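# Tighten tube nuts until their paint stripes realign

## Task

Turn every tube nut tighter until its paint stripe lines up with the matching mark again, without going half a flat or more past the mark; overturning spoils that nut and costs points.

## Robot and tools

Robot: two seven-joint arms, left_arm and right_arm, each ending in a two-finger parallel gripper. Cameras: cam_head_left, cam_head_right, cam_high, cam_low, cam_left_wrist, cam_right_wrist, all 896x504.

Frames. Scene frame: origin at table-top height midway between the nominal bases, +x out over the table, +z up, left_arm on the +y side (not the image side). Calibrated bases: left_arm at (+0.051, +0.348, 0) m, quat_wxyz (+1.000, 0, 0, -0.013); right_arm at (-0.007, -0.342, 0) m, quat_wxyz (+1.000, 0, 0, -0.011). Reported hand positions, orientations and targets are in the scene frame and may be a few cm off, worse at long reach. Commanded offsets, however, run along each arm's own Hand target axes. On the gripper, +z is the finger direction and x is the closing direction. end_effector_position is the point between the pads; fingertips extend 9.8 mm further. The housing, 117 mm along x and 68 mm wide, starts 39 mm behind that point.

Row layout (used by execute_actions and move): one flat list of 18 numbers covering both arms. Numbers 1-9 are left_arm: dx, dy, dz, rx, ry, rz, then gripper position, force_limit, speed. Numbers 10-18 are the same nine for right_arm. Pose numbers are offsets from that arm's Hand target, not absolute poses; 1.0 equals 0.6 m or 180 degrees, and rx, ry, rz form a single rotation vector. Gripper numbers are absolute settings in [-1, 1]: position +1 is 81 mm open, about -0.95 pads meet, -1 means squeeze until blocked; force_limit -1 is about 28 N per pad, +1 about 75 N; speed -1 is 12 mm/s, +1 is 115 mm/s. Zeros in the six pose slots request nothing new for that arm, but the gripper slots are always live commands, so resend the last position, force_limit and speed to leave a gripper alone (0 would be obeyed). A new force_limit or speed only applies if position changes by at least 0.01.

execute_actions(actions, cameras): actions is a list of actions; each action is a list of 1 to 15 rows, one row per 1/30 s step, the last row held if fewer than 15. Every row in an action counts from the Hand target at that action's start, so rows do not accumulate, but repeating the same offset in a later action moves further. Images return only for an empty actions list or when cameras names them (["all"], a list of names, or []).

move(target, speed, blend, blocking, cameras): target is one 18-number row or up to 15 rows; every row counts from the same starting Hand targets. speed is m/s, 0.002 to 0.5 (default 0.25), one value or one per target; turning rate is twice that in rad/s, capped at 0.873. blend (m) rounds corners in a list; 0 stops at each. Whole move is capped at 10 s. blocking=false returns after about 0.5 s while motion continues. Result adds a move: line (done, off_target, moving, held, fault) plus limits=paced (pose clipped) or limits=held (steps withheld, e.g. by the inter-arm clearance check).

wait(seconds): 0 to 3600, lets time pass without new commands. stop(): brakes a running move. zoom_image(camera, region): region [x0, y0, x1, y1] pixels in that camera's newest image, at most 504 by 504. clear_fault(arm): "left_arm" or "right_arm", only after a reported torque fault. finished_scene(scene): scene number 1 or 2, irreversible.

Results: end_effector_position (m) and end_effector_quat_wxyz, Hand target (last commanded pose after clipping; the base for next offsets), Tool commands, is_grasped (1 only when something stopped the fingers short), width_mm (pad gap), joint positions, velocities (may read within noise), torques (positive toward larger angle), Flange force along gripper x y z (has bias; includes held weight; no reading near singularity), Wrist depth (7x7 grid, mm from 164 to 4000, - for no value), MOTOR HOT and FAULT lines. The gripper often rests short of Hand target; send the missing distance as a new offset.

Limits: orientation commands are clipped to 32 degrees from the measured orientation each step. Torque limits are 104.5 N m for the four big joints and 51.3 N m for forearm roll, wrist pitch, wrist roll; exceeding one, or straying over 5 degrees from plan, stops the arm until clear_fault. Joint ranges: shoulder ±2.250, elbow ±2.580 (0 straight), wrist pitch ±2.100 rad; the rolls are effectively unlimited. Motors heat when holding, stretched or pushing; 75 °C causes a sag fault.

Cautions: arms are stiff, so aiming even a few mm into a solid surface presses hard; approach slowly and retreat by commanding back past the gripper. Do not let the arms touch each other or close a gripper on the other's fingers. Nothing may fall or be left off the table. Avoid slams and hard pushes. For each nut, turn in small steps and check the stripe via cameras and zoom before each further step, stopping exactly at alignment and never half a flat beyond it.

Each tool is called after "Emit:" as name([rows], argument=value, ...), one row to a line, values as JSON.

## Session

Emit:
execute_actions(actions=[])

Scene clock: 0.00 s.
left_arm: end_effector_position=(+0.0728, +0.5267, +0.2183) width_mm=80.7 is_grasped=0 end_effector_quat_wxyz=(-0.164, -0.040, +0.969, +0.180) | right_arm: end_effector_position=(+0.2694, -0.1224, +0.1061) width_mm=80.8 is_grasped=0 end_effector_quat_wxyz=(-0.099, -0.520, +0.847, +0.058)
Joint positions: left_arm=[-1.114 -0.221 0.253 2.554 -0.591 0.862 2.788] | right_arm=[-0.274 0.605 -0.543 1.941 0.197 0.854 3.36]
Joint velocities: within noise
Joint torques (N m): no reading
Flange force (N): no reading
Wrist depth (mm): cam_left_wrist=[281 294 307 321 334 352 374 / 289 303 318 331 345 366 385 / 297 313 328 343 358 376 399 / 306 321 338 353 371 390 419 / 316 332 348 362 381 405 432 / 323 341 355 377 397 417 446 / 334 352 370 390 411 441 472] | cam_right_wrist=[204 207 210 213 216 219 223 / 208 211 214 217 220 223 227 / 211 215 218 221 224 227 231 / 215 218 222 225 229 232 236 / 219 222 225 229 233 237 241 / 223 226 229 234 237 242 245 / 226 230 233 237 242 246 250]
Hand target: left_arm +0.0728, +0.5267, +0.2183; -0.164, -0.040, +0.969, +0.180 | right_arm +0.2694, -0.1224, +0.1061; -0.099, -0.520, +0.847, +0.058
Tool commands: left_gripper/position=+0.992 left_gripper/force_limit=+1.0 left_gripper/speed=+1.0 right_gripper/position=+0.994 right_gripper/force_limit=+1.0 right_gripper/speed=+1.0

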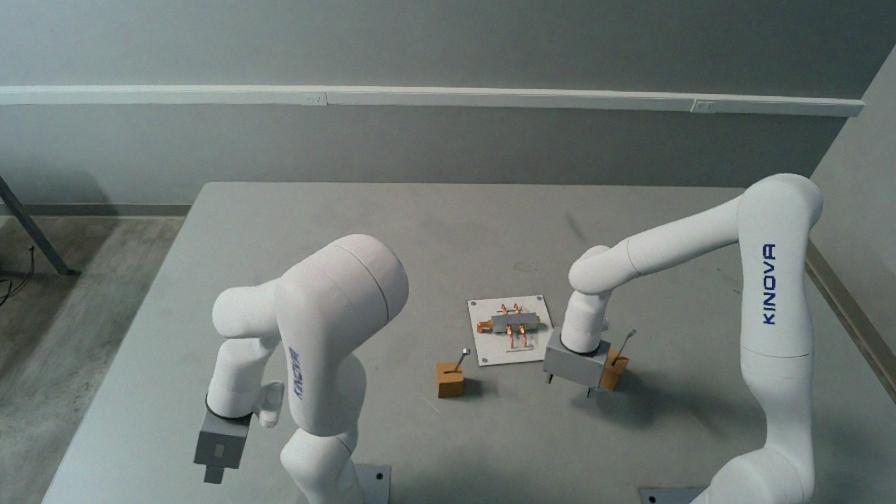

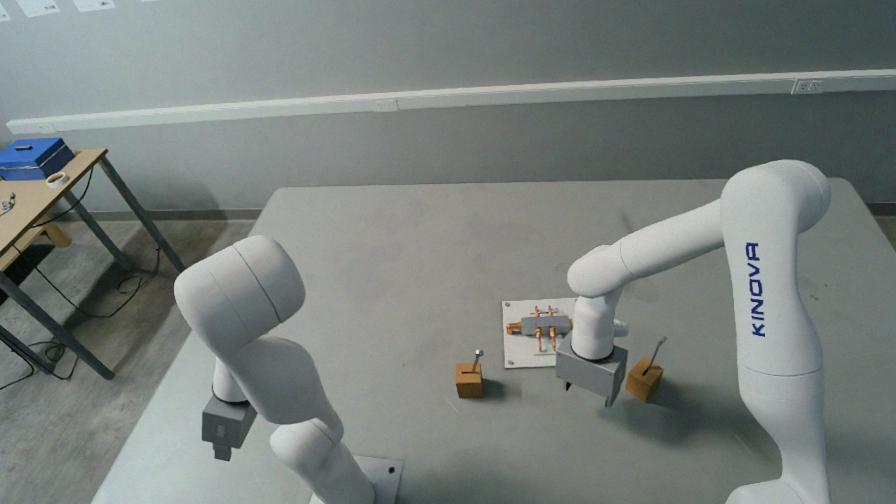

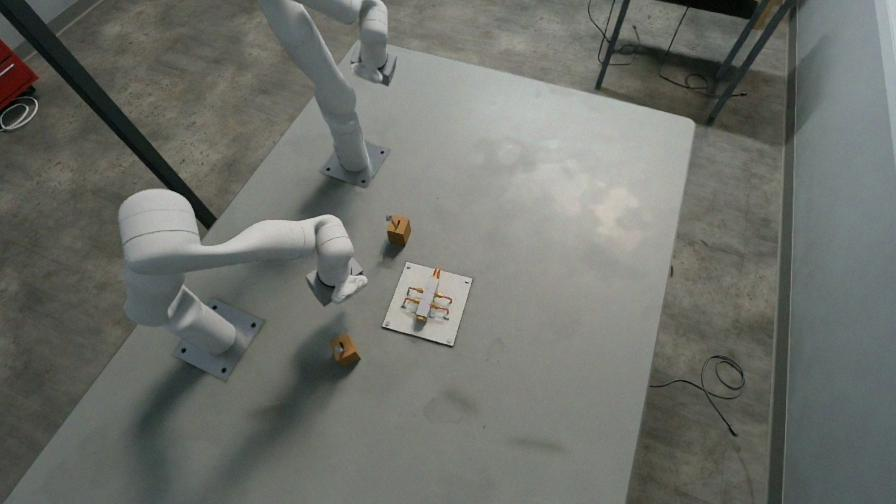

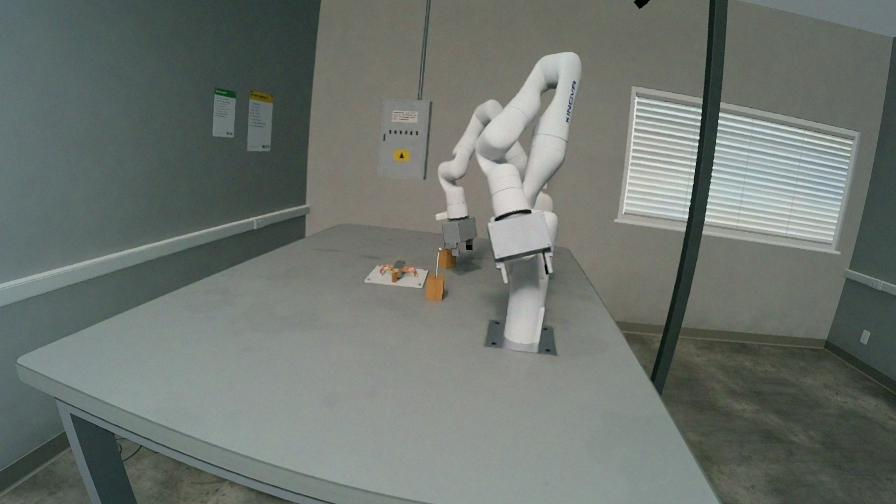

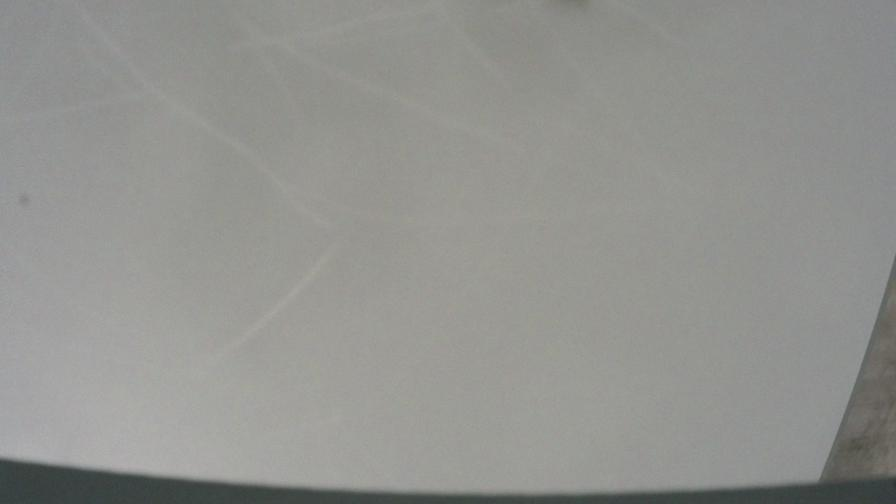

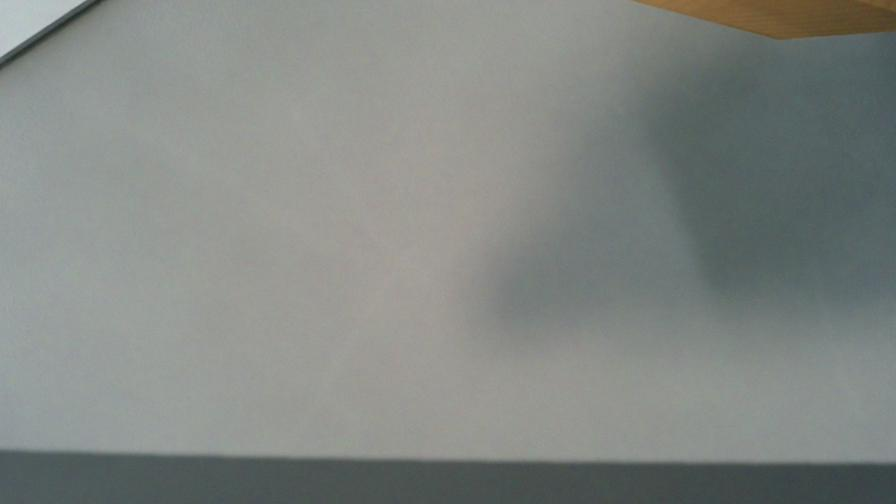

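Emit:
move([
  [0,0,0,0,0,0,0.99,1,1,0.0258,0.0483,-0.2342,0,0,0,1,1,1],
  [0,0,0,0,0,0,0.99,1,1,-0.163,-0.112,-0.2882,0.0715,-0.0187,-0.1488,1,1,1],
], blend=[0.03,0], cameras=["all"])

Scene clock: 4.70 s.
left_arm: end_effector_position=(+0.0728, +0.5267, +0.2183) width_mm=80.6 is_grasped=0 end_effector_quat_wxyz=(-0.164, -0.040, +0.969, +0.180) | right_arm: end_effector_position=(+0.4101, -0.0650, +0.2505) width_mm=81.0 is_grasped=0 end_effector_quat_wxyz=(+0.000, +0.707, -0.707, +0.000)
Joint positions: left_arm=[-1.114 -0.221 0.253 2.554 -0.591 0.862 2.788] | right_arm=[-0.281 0.574 -0.634 1.401 0.343 1.276 3.797]
Joint torques (N m): left_arm=[-0.21 -2.23 1.66 -6.73 -1.34 0.64 0.38] | right_arm=[-0.58 -18.94 -3.87 -8.2 -0.44 0.13 0.07]
Flange force (N): left_arm=[9.5 5.6 -2.4] | right_arm=[-0.1 -2.1 0.0]
Wrist depth (mm): cam_left_wrist=[281 295 308 320 336 354 372 / 290 303 317 331 346 366 384 / 298 313 328 342 358 376 400 / 306 322 338 354 371 390 418 / 315 333 347 364 381 405 432 / 322 341 357 377 395 418 446 / 334 352 368 390 413 439 472] | cam_right_wrist=[379 372 372 372 372 378 376 / 379 372 372 372 371 377 377 / 378 373 333 332 371 377 377 / 379 372 343 371 372 377 377 / 378 372 371 371 371 378 377 / 379 372 372 373 372 378 377 / 379 378 378 378 378 378 376]
Hand target: left_arm +0.0728, +0.5267, +0.2183; -0.164, -0.040, +0.969, +0.180 | right_arm +0.4101, -0.0650, +0.2505; +0.000, +0.707, -0.707, +0.000
Off the commanded pose: left_arm 0.000 m, 0 deg | right_arm 0.000 m, 0 deg.
move: done; blend cut to 0 m at target 1

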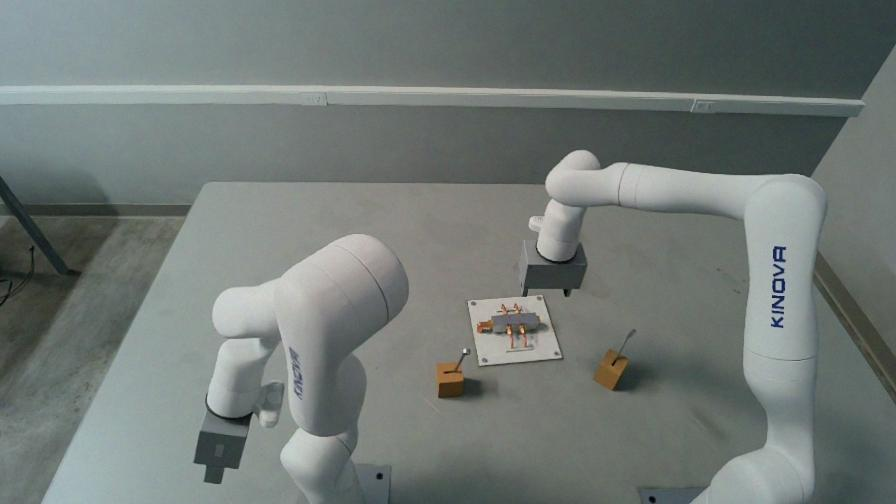

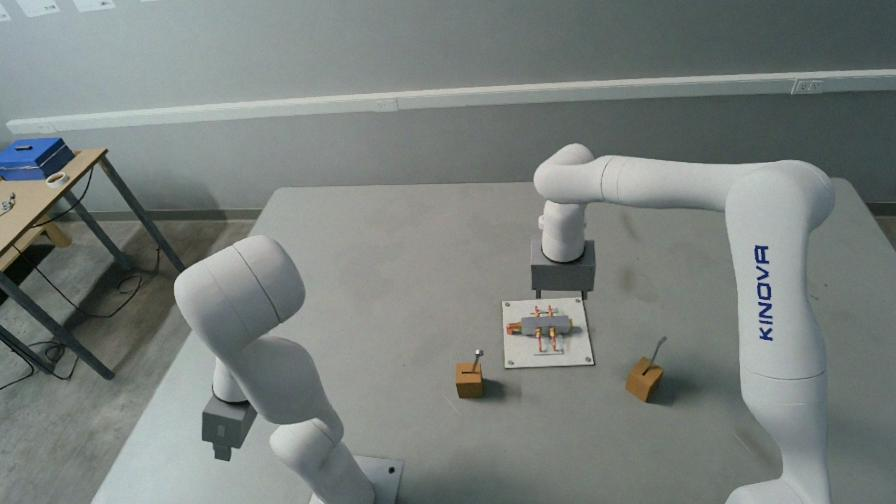

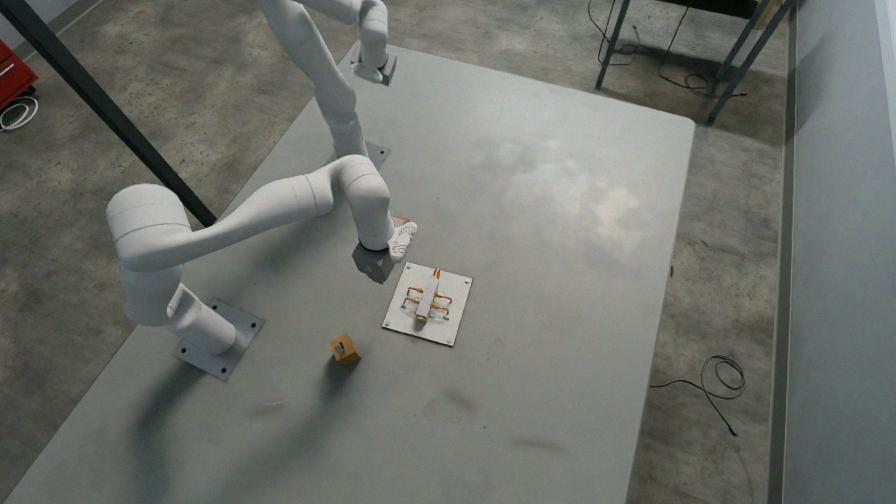

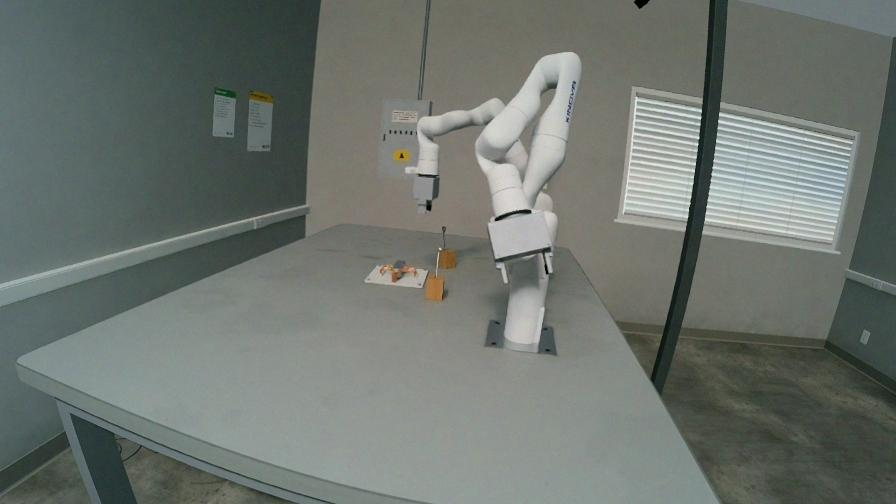

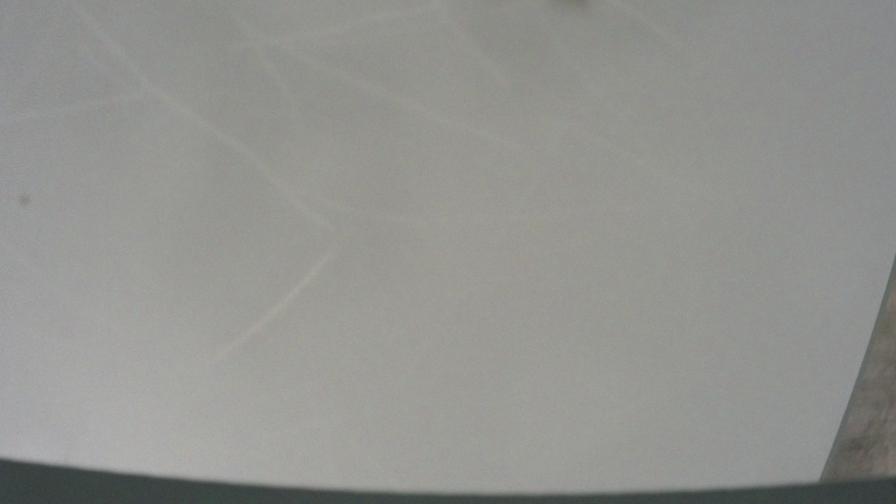

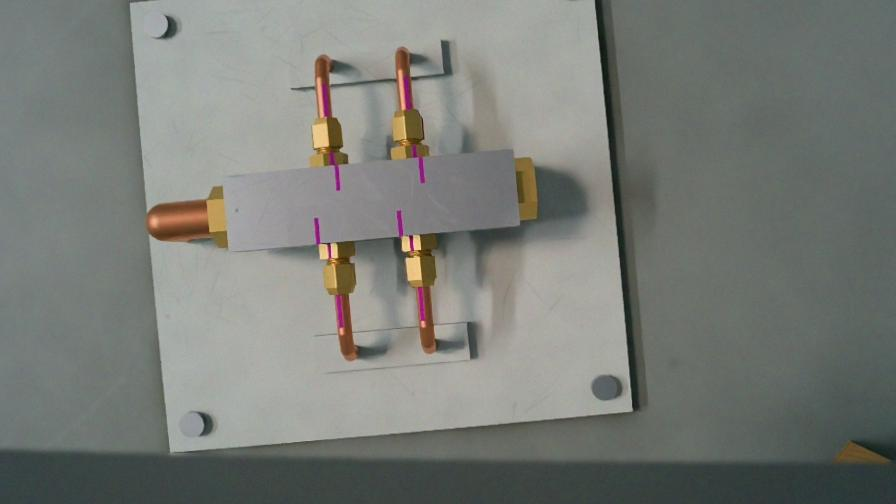

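Emit:
zoom_image(camera="cam_right_wrist", region=[290, 40, 450, 200])

Emit:
zoom_image(camera="cam_right_wrist", region=[290, 200, 460, 370])

Emit:
zoom_image(camera="cam_high", region=[320, 200, 480, 380])

Emit:
zoom_image(camera="cam_head_left", region=[420, 280, 660, 410])

Scaled by 3.150 from the camera's image (finer frame: 1280x720).

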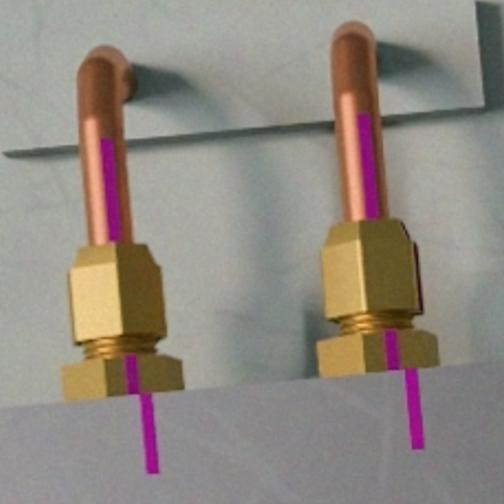

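Scaled by 2.965 from the camera's image (finer frame: 1280x720).

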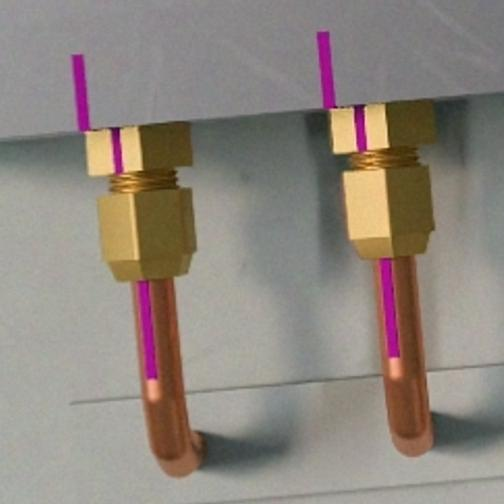

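Scaled by 2.800 from the camera's image (finer frame: 1280x720).

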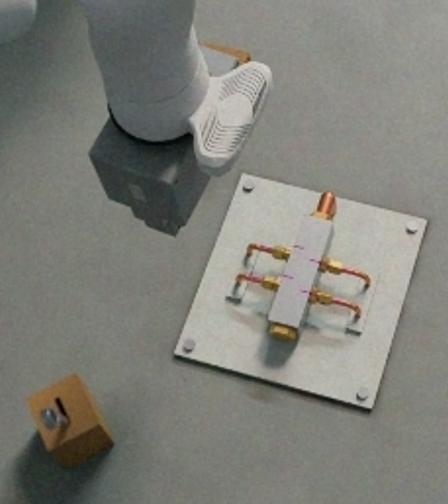

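Scaled by 2.100 from the camera's image (finer frame: 1280x720).

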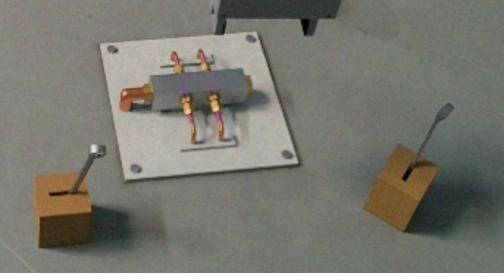

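Emit:
move([
  [-0.2107,0.0597,-0.3017,0.1158,-0.1056,0.0257,1,1,1,0,0,0,0,0,0,1,1,1],
  [-0.2375,-0.4387,-0.4952,0.1158,-0.1056,0.0257,1,1,1,0,0,0,0,0,0,1,1,1],
], blend=[0.08,0], speed=0.3, cameras=["cam_left_wrist","cam_high","cam_head_left"])

Scene clock: 10.80 s.
left_arm: end_effector_position=(+0.3106, +0.2008, +0.3414) width_mm=81.0 is_grasped=0 end_effector_quat_wxyz=(+0.000, +0.000, +1.000, +0.000) | right_arm: end_effector_position=(+0.4101, -0.0650, +0.2505) width_mm=81.0 is_grasped=0 end_effector_quat_wxyz=(+0.000, +0.707, -0.707, +0.000)
Joint positions: left_arm=[-0.778 -0.124 1.079 1.846 0.112 1.357 3.44] | right_arm=[-0.281 0.574 -0.634 1.401 0.343 1.276 3.797]
Joint torques (N m): left_arm=[-0.2 -1.32 0.83 -9.16 -0.19 0.01 0.41] | right_arm=[-0.58 -18.87 -3.89 -8.25 -0.46 0.1 0.07]
Flange force (N): left_arm=[13.1 11.8 -5.0] | right_arm=[0.0 -1.9 0.0]
Wrist depth (mm): cam_left_wrist=[468 468 474 475 475 473 475 / 469 468 473 473 474 477 475 / 475 471 473 473 474 474 476 / 472 472 471 404 473 472 473 / 471 472 471 473 473 473 474 / 470 470 469 471 472 469 471 / 467 471 468 470 471 470 469] | cam_right_wrist=[378 372 372 371 371 377 377 / 379 373 372 372 371 378 376 / 378 372 333 332 372 378 377 / 379 372 343 371 372 378 377 / 379 371 372 372 372 378 377 / 378 373 372 372 372 376 377 / 379 378 378 378 377 378 376]
Hand target: left_arm +0.3106, +0.2008, +0.3414; +0.000, +0.000, +1.000, +0.000 | right_arm +0.4101, -0.0650, +0.2505; +0.000, +0.707, -0.707, +0.000
Off the commanded pose: left_arm 0.000 m, 0 deg | right_arm 0.000 m, 0 deg.
move: done
Images, in order (width x height): cam_head_left 896x504, cam_high 896x504, cam_left_wrist 896x504.

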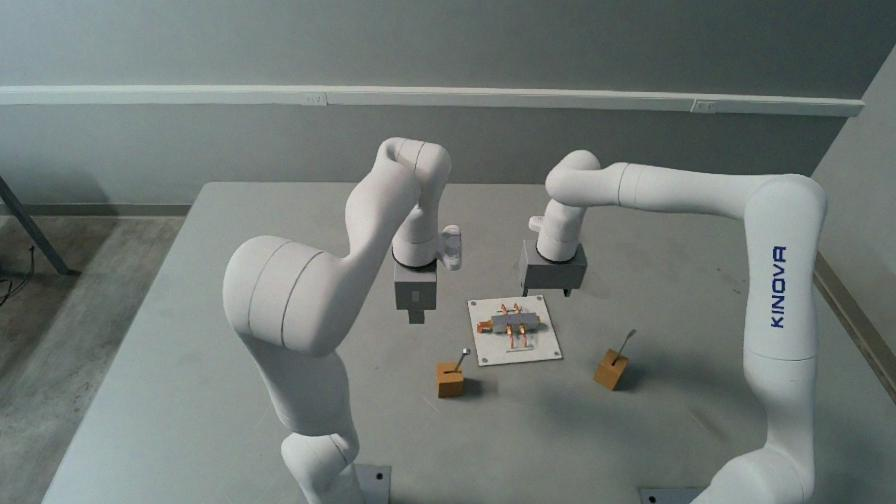

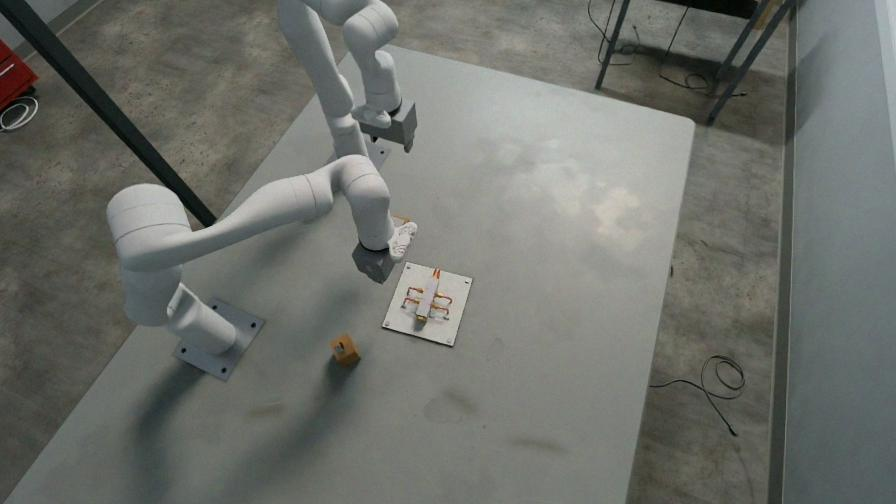

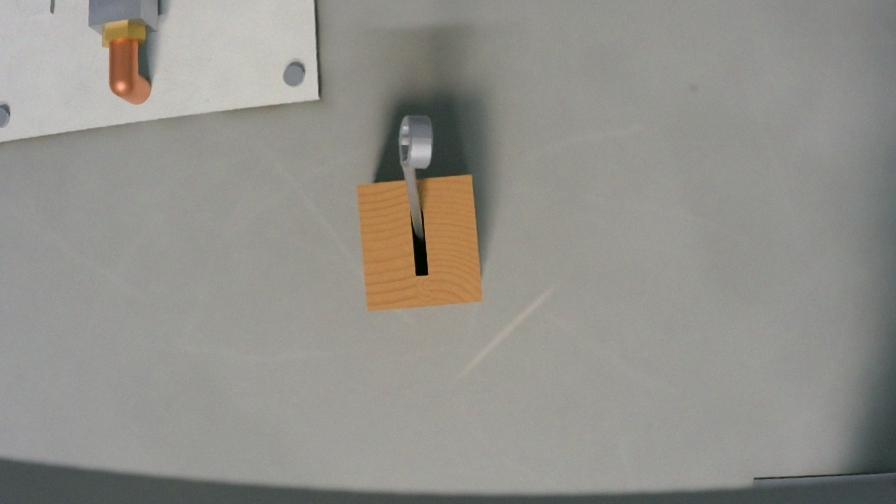

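Emit:
zoom_image(camera="cam_left_wrist", region=[340, 90, 500, 320])

Emit:
move(target=[0,-0.1333,0,0,0,0,1,1,1,0,0,0,0,0,0,1,1,1], cameras=["cam_left_wrist"])

Emit:
zoom_image(camera="cam_left_wrist", region=[340, 270, 500, 500])

Scaled by 2.191 from the camera's image (finer frame: 1280x720).

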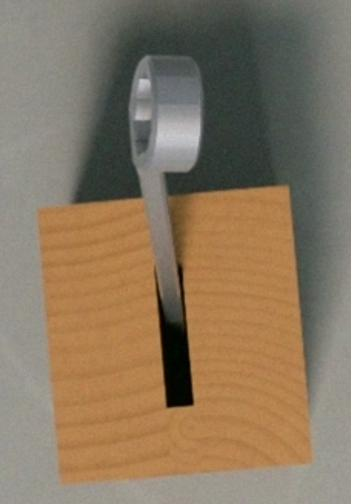

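Scene clock: 13.77 s.
left_arm: end_effector_position=(+0.3105, +0.1209, +0.3413) width_mm=81.0 is_grasped=0 end_effector_quat_wxyz=(+0.000, +0.000, +1.000, +0.000) | right_arm: end_effector_position=(+0.4101, -0.0650, +0.2505) width_mm=81.0 is_grasped=0 end_effector_quat_wxyz=(+0.000, +0.707, -0.707, +0.000)
Joint positions: left_arm=[-0.459 0.203 1.312 1.732 -0.2 1.361 4.056] | right_arm=[-0.281 0.574 -0.634 1.401 0.343 1.276 3.797]
Joint torques (N m): left_arm=[-0.13 -5.47 3.56 -9.02 -0.17 0.02 0.38] | right_arm=[-0.57 -18.87 -3.9 -8.28 -0.45 0.12 0.06]
Flange force (N): left_arm=[-2.3 -1.5 -0.2] | right_arm=[0.1 -1.8 0.1]
Wrist depth (mm): cam_left_wrist=[465 463 475 476 474 476 476 / 438 466 473 475 474 474 476 / 467 468 472 472 474 472 475 / 464 466 472 471 472 474 476 / 469 470 473 471 472 472 473 / 469 469 469 401 470 470 473 / 469 470 470 401 470 470 473] | cam_right_wrist=[378 371 372 372 372 378 376 / 378 372 372 372 371 378 377 / 378 372 332 333 371 377 377 / 380 372 343 372 371 377 376 / 379 372 372 371 372 377 377 / 378 373 372 371 372 378 377 / 378 378 378 379 378 376 377]
Hand target: left_arm +0.3105, +0.1209, +0.3413; +0.000, +0.000, +1.000, +0.000 | right_arm +0.4101, -0.0650, +0.2505; +0.000, +0.707, -0.707, +0.000
Off the commanded pose: left_arm 0.000 m, 0 deg | right_arm 0.000 m, 0 deg.
move: done

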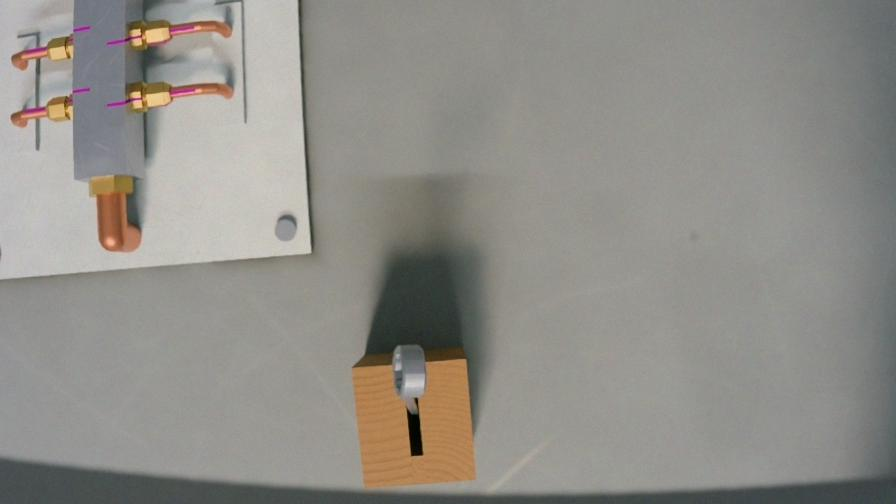

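Scaled by 2.191 from the camera's image (finer frame: 1280x720).

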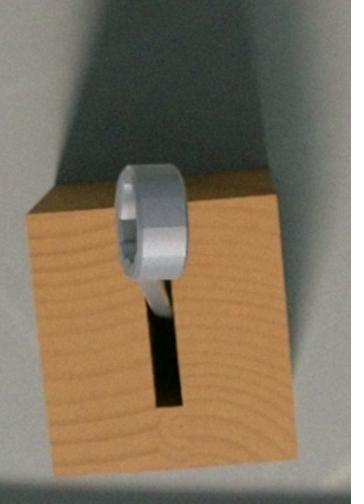

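Emit:
move(target=[0,0,0,0,0,0,1,1,1,0.225,0.183,-0.05,0,0,0,1,1,1], cameras=["cam_right_wrist"])

Emit:
move(target=[-0.0247,-0.065,0.202,-0.1075,-0.0720,-0.0178,1,1,1,0,0,0,0,0,0,1,1,1], cameras=["cam_left_wrist","cam_right_wrist","cam_head_left","cam_low"])

Scene clock: 17.80 s.
left_arm: end_effector_position=(+0.3105, +0.1209, +0.3413) width_mm=81.0 is_grasped=0 end_effector_quat_wxyz=(+0.000, +0.000, +1.000, +0.000) | right_arm: end_effector_position=(+0.3003, -0.2000, +0.2804) width_mm=81.0 is_grasped=0 end_effector_quat_wxyz=(+0.000, +0.707, -0.707, +0.000)
Joint positions: left_arm=[-0.459 0.203 1.312 1.732 -0.2 1.361 4.056] | right_arm=[0.065 0.163 -0.683 1.857 0.112 1.159 4.079]
Joint torques (N m): left_arm=[-0.18 -5.52 3.58 -8.98 -0.16 -0.01 0.44] | right_arm=[-0.6 -10.25 -1.99 -8.38 -0.47 0.09 0.06]
Flange force (N): left_arm=[-2.7 -1.9 -0.3] | right_arm=[1.4 -1.9 -0.4]
Wrist depth (mm): cam_left_wrist=[467 462 474 474 474 476 476 / 437 467 474 475 475 474 474 / 466 465 472 472 475 475 472 / 466 466 472 472 472 472 473 / 469 472 470 472 470 472 471 / 469 469 468 404 471 470 473 / 468 470 469 401 470 470 470] | cam_right_wrist=[404 404 404 409 410 408 408 / 405 404 403 409 408 408 407 / 405 406 409 409 408 409 408 / 411 410 409 409 339 408 408 / 412 410 411 409 340 409 409 / 411 410 409 410 410 409 408 / 411 410 411 410 410 409 408]
Hand target: left_arm +0.3105, +0.1209, +0.3413; +0.000, +0.000, +1.000, +0.000 | right_arm +0.3002, -0.2000, +0.2804; +0.000, +0.707, -0.707, +0.000
Off the commanded pose: left_arm 0.000 m, 0 deg | right_arm 0.000 m, 0 deg.
move: done

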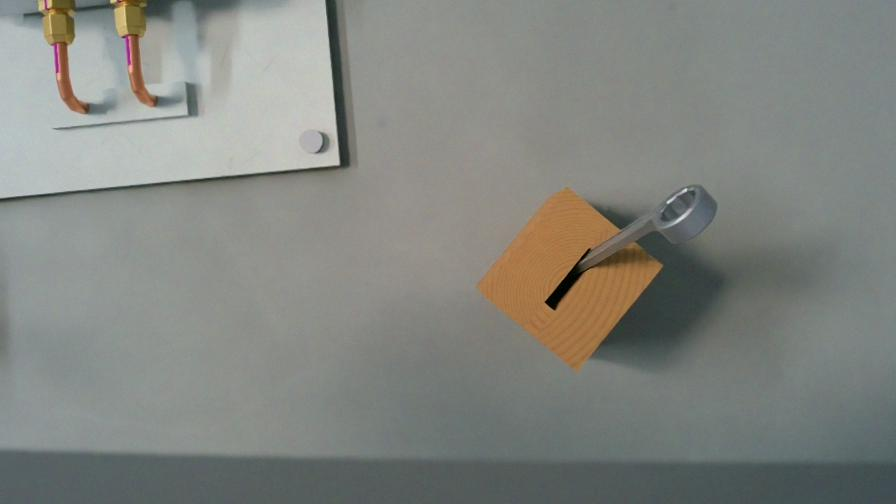

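Scene clock: 19.27 s.
left_arm: end_effector_position=(+0.3253, +0.0819, +0.2201) width_mm=81.0 is_grasped=0 end_effector_quat_wxyz=(+0.112, -0.027, +0.979, +0.168) | right_arm: end_effector_position=(+0.3003, -0.2000, +0.2804) width_mm=81.0 is_grasped=0 end_effector_quat_wxyz=(+0.000, +0.707, -0.707, +0.000)
Joint positions: left_arm=[0.331 0.559 0.947 1.811 -0.76 1.385 4.786] | right_arm=[0.065 0.163 -0.683 1.857 0.112 1.159 4.079]
Joint torques (N m): left_arm=[-0.1 -14.01 5.16 -6.23 -0.88 1.17 0.44] | right_arm=[-0.59 -10.24 -1.91 -8.37 -0.49 0.1 0.07]
Flange force (N): left_arm=[-1.5 -0.4 -0.6] | right_arm=[1.3 -1.8 -0.4]
Wrist depth (mm): cam_left_wrist=[352 316 325 318 311 300 289 / 362 338 333 325 318 307 296 / 377 364 349 336 326 315 303 / 392 374 360 347 334 323 311 / 405 385 368 354 310 332 319 / 416 397 377 363 277 339 327 / 436 411 388 375 282 349 336] | cam_right_wrist=[405 404 403 408 410 408 409 / 404 404 404 410 408 408 409 / 405 407 409 408 408 408 408 / 411 411 411 410 340 409 408 / 410 411 411 409 341 408 408 / 411 411 409 409 410 409 408 / 411 410 409 409 409 409 408]
Hand target: left_arm +0.3252, +0.0819, +0.2201; +0.112, -0.027, +0.979, +0.168 | right_arm +0.3003, -0.2000, +0.2804; +0.000, +0.707, -0.707, +0.000
Off the commanded pose: left_arm 0.000 m, 0 deg | right_arm 0.000 m, 0 deg.
move: done
Images, in order (width x height): cam_head_left 896x504, cam_low 896x504, cam_left_wrist 896x504, cam_right_wrist 896x504.

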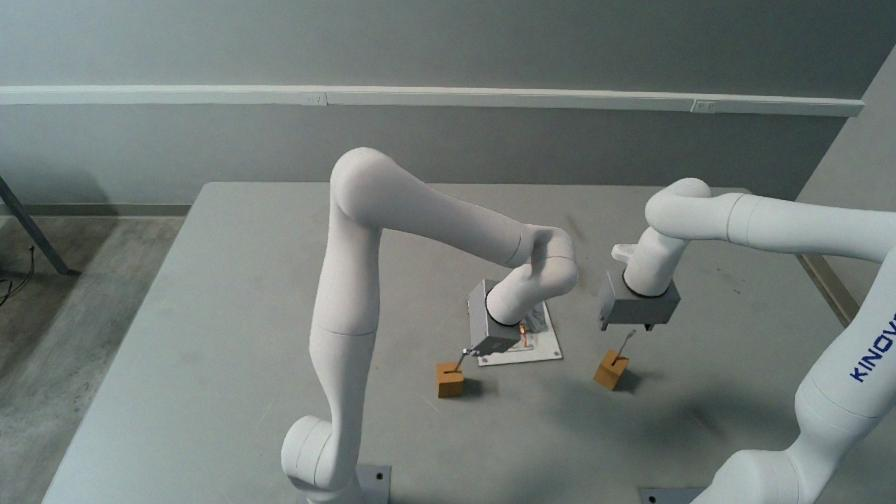

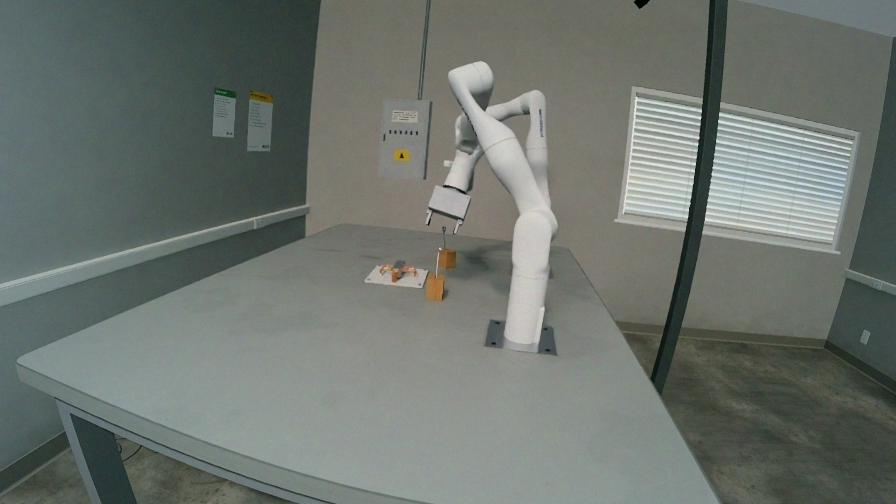

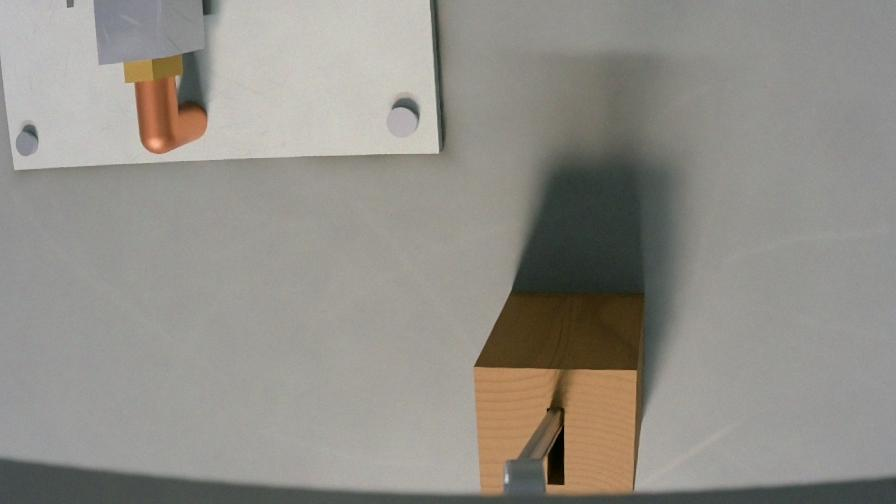

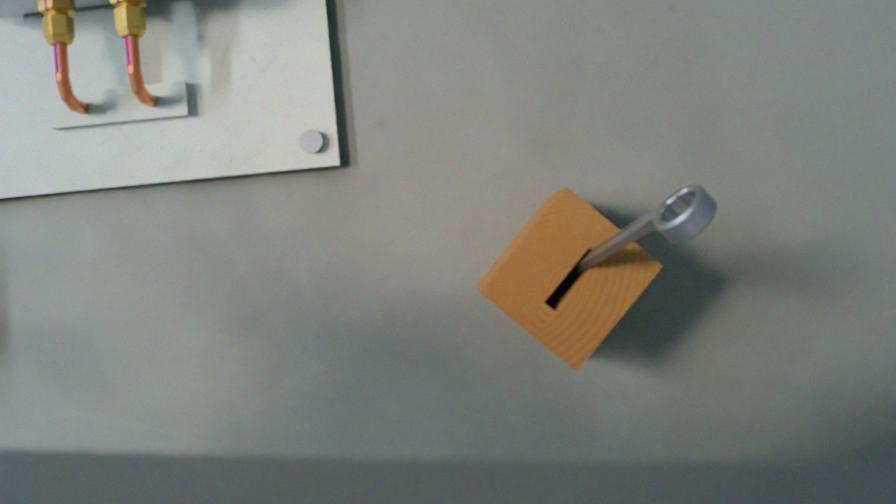

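Emit:
move(target=[0.0282,-0.0033,0.1132,0,0,0,1,1,1,0,0,0,0,0,0,1,1,1], speed=0.08, cameras=["cam_left_wrist","cam_right_wrist","cam_head_left"])

Emit:
zoom_image(camera="cam_head_left", region=[400, 290, 560, 410])

Scene clock: 22.13 s.
left_arm: end_effector_position=(+0.3233, +0.1025, +0.1532) width_mm=81.0 is_grasped=0 end_effector_quat_wxyz=(+0.112, -0.027, +0.979, +0.168) | right_arm: end_effector_position=(+0.3003, -0.2000, +0.2804) width_mm=81.0 is_grasped=0 end_effector_quat_wxyz=(+0.000, +0.707, -0.707, +0.000)
Joint positions: left_arm=[0.343 0.64 0.882 1.961 -0.869 1.22 4.917] | right_arm=[0.065 0.163 -0.683 1.857 0.112 1.159 4.079]
Joint torques (N m): left_arm=[-0.23 -14.38 5.16 -4.9 -0.7 1.3 0.42] | right_arm=[-0.56 -10.24 -1.94 -8.39 -0.48 0.1 0.06]
Flange force (N): left_arm=[-1.2 -0.6 -0.1] | right_arm=[1.3 -1.8 -0.3]
Wrist depth (mm): cam_left_wrist=[270 265 257 254 246 237 229 / 275 271 264 261 253 244 235 / 300 286 276 266 258 248 240 / 309 294 283 274 264 254 246 / 318 303 291 278 259 260 252 / 329 312 301 222 216 267 260 / 344 323 311 215 208 275 266] | cam_right_wrist=[404 404 404 409 410 407 408 / 405 404 403 409 408 408 408 / 403 407 410 408 409 407 408 / 411 410 409 410 341 408 408 / 410 411 409 410 341 409 408 / 411 410 409 410 409 409 408 / 410 412 409 410 409 409 407]
Hand target: left_arm +0.3232, +0.1025, +0.1532; +0.112, -0.027, +0.979, +0.168 | right_arm +0.3003, -0.2000, +0.2804; +0.000, +0.707, -0.707, +0.000
Off the commanded pose: left_arm 0.000 m, 0 deg | right_arm 0.000 m, 0 deg.
move: done
Images, in order (width x height): cam_head_left 896x504, cam_left_wrist 896x504, cam_right_wrist 896x504.

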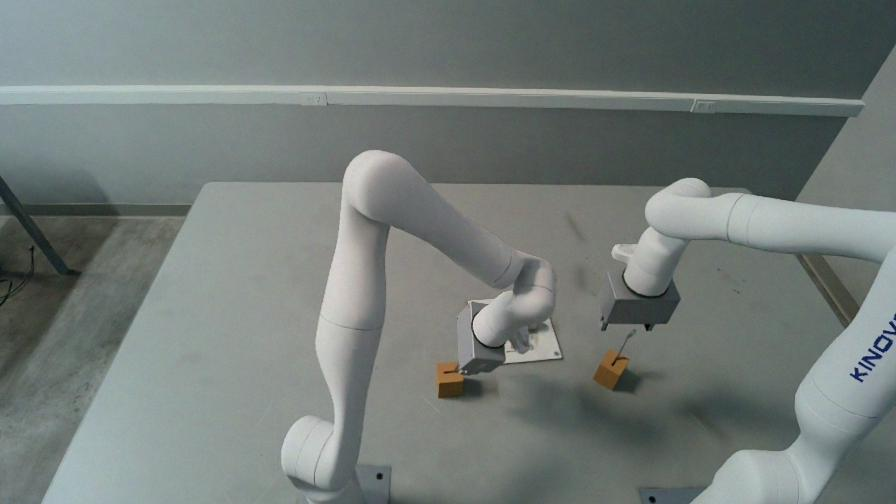

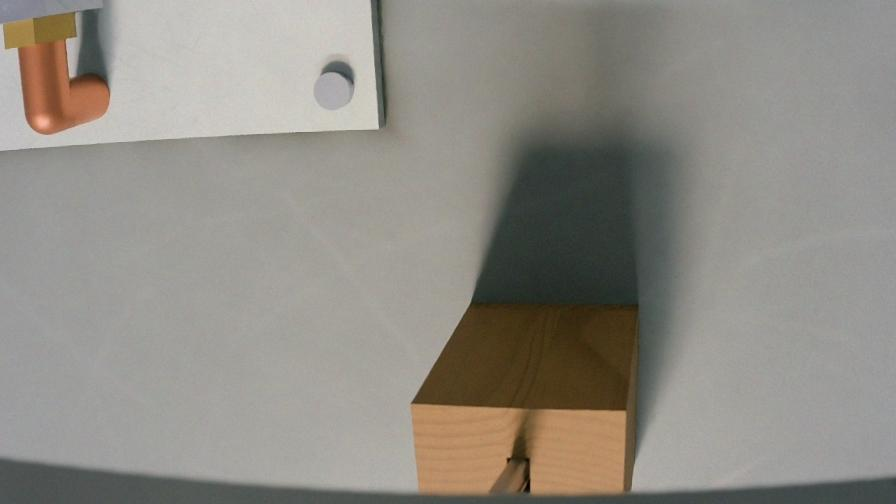

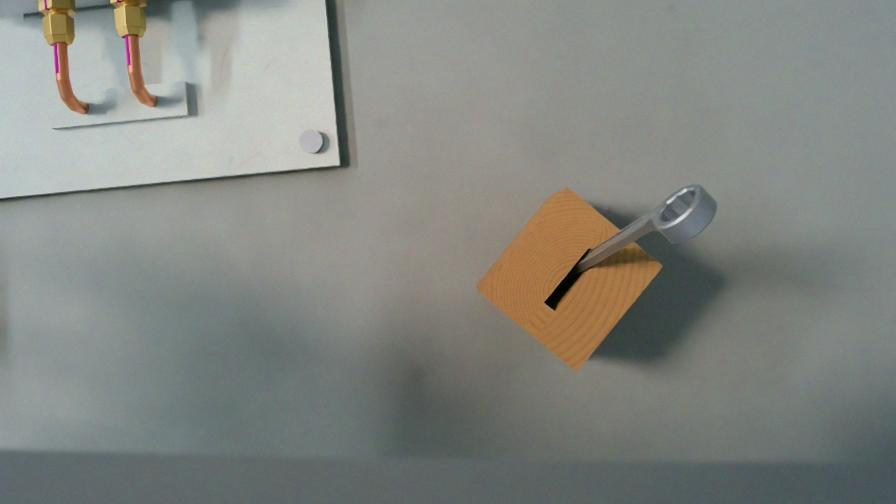

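Scaled by 3.150 from the camera's image (finer frame: 1280x720).

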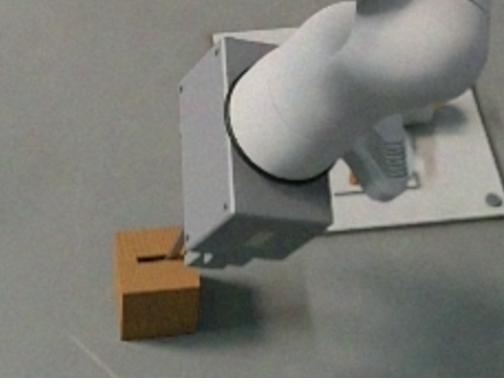

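Emit:
move(target=[0,0,0,0,0,0,-1,1,-0.3,0,0,0,0,0,0,1,1,1], cameras=["cam_left_wrist"])

Scene clock: 24.13 s.
left_arm: end_effector_position=(+0.3233, +0.1025, +0.1532) width_mm=7.0 is_grasped=1 end_effector_quat_wxyz=(+0.112, -0.027, +0.979, +0.168) | right_arm: end_effector_position=(+0.3003, -0.2000, +0.2804) width_mm=81.0 is_grasped=0 end_effector_quat_wxyz=(+0.000, +0.707, -0.707, +0.000)
Joint positions: left_arm=[0.343 0.64 0.882 1.961 -0.869 1.22 4.917] | right_arm=[0.065 0.163 -0.683 1.857 0.112 1.159 4.079]
Joint torques (N m): left_arm=[-0.11 -13.76 5.12 -4.47 -0.43 1.16 0.36] | right_arm=[-0.55 -10.27 -1.97 -8.37 -0.49 0.11 0.05]
Flange force (N): left_arm=[-2.1 -0.4 -1.3] | right_arm=[1.2 -1.9 -0.3]
Wrist depth (mm): cam_left_wrist=[270 264 257 254 246 237 229 / 276 272 264 262 252 244 235 / 300 286 277 267 259 248 240 / 310 294 283 273 264 254 245 / 318 302 291 277 259 260 251 / 330 312 302 221 217 268 260 / 343 323 310 215 208 275 266] | cam_right_wrist=[406 405 403 408 408 409 407 / 403 403 404 409 409 409 409 / 405 407 410 409 409 409 407 / 411 410 409 409 341 409 408 / 411 411 409 410 341 408 407 / 410 410 410 409 408 408 408 / 411 410 409 409 409 409 407]
Hand target: left_arm +0.3233, +0.1025, +0.1532; +0.112, -0.027, +0.979, +0.168 | right_arm +0.3003, -0.2000, +0.2804; +0.000, +0.707, -0.707, +0.000
Off the commanded pose: left_arm 0.000 m, 0 deg | right_arm 0.000 m, 0 deg.
move: done

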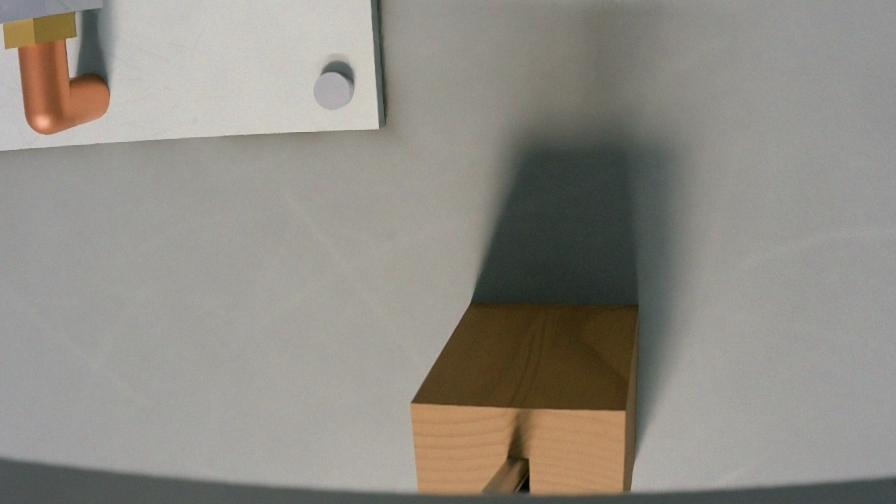

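Emit:
move(target=[0.0005,0.0224,0.0021,0.0296,0,-0.0074,-1,1,-0.3,0,0,0,0,0,0,1,1,1], speed=0.04, cameras=["cam_left_wrist"])

Scene clock: 27.13 s.
left_arm: end_effector_position=(+0.3220, +0.1156, +0.1563) width_mm=7.0 is_grasped=1 end_effector_quat_wxyz=(+0.115, -0.033, +0.985, +0.121) | right_arm: end_effector_position=(+0.3003, -0.2000, +0.2804) width_mm=81.0 is_grasped=0 end_effector_quat_wxyz=(+0.000, +0.707, -0.707, +0.000)
Joint positions: left_arm=[0.234 0.561 0.925 2.06 -0.873 1.087 4.912] | right_arm=[0.065 0.163 -0.683 1.857 0.112 1.159 4.079]
Joint torques (N m): left_arm=[-0.09 -12.95 5.02 -5.25 -0.73 0.9 0.4] | right_arm=[-0.59 -10.27 -2 -8.39 -0.46 0.09 0.08]
Flange force (N): left_arm=[-1.3 -0.7 0.7] | right_arm=[1.3 -1.9 -0.3]
Wrist depth (mm): cam_left_wrist=[259 277 268 265 257 248 239 / 293 283 274 270 261 251 243 / 308 294 284 274 265 255 247 / 313 300 289 278 269 259 251 / 321 307 294 281 264 264 255 / 329 312 300 215 211 268 259 / 337 320 306 217 211 272 265] | cam_right_wrist=[404 404 404 410 409 407 408 / 404 404 405 408 409 407 408 / 406 407 410 408 408 408 408 / 411 410 411 409 340 408 408 / 410 411 409 409 340 408 408 / 411 410 409 409 410 408 409 / 411 410 410 411 409 409 409]
Hand target: left_arm +0.3220, +0.1156, +0.1563; +0.115, -0.033, +0.985, +0.121 | right_arm +0.3003, -0.2000, +0.2804; +0.000, +0.707, -0.707, +0.000
Off the commanded pose: left_arm 0.000 m, 0 deg | right_arm 0.000 m, 0 deg.
move: done

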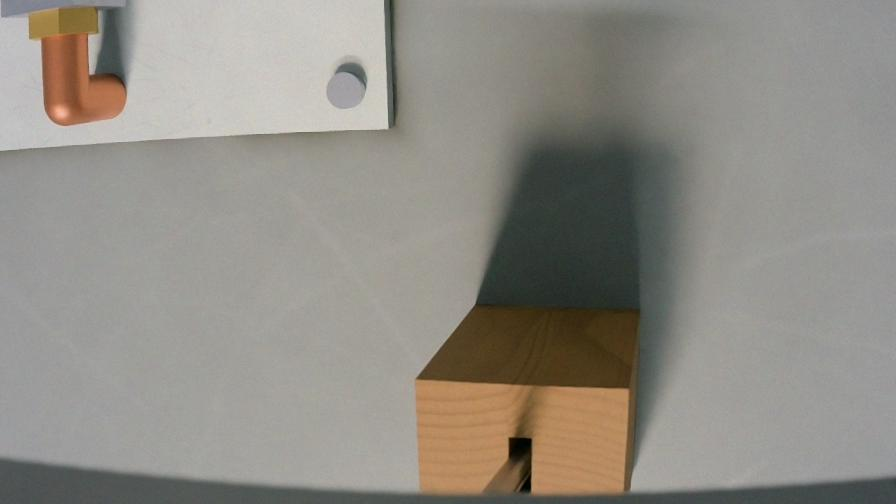

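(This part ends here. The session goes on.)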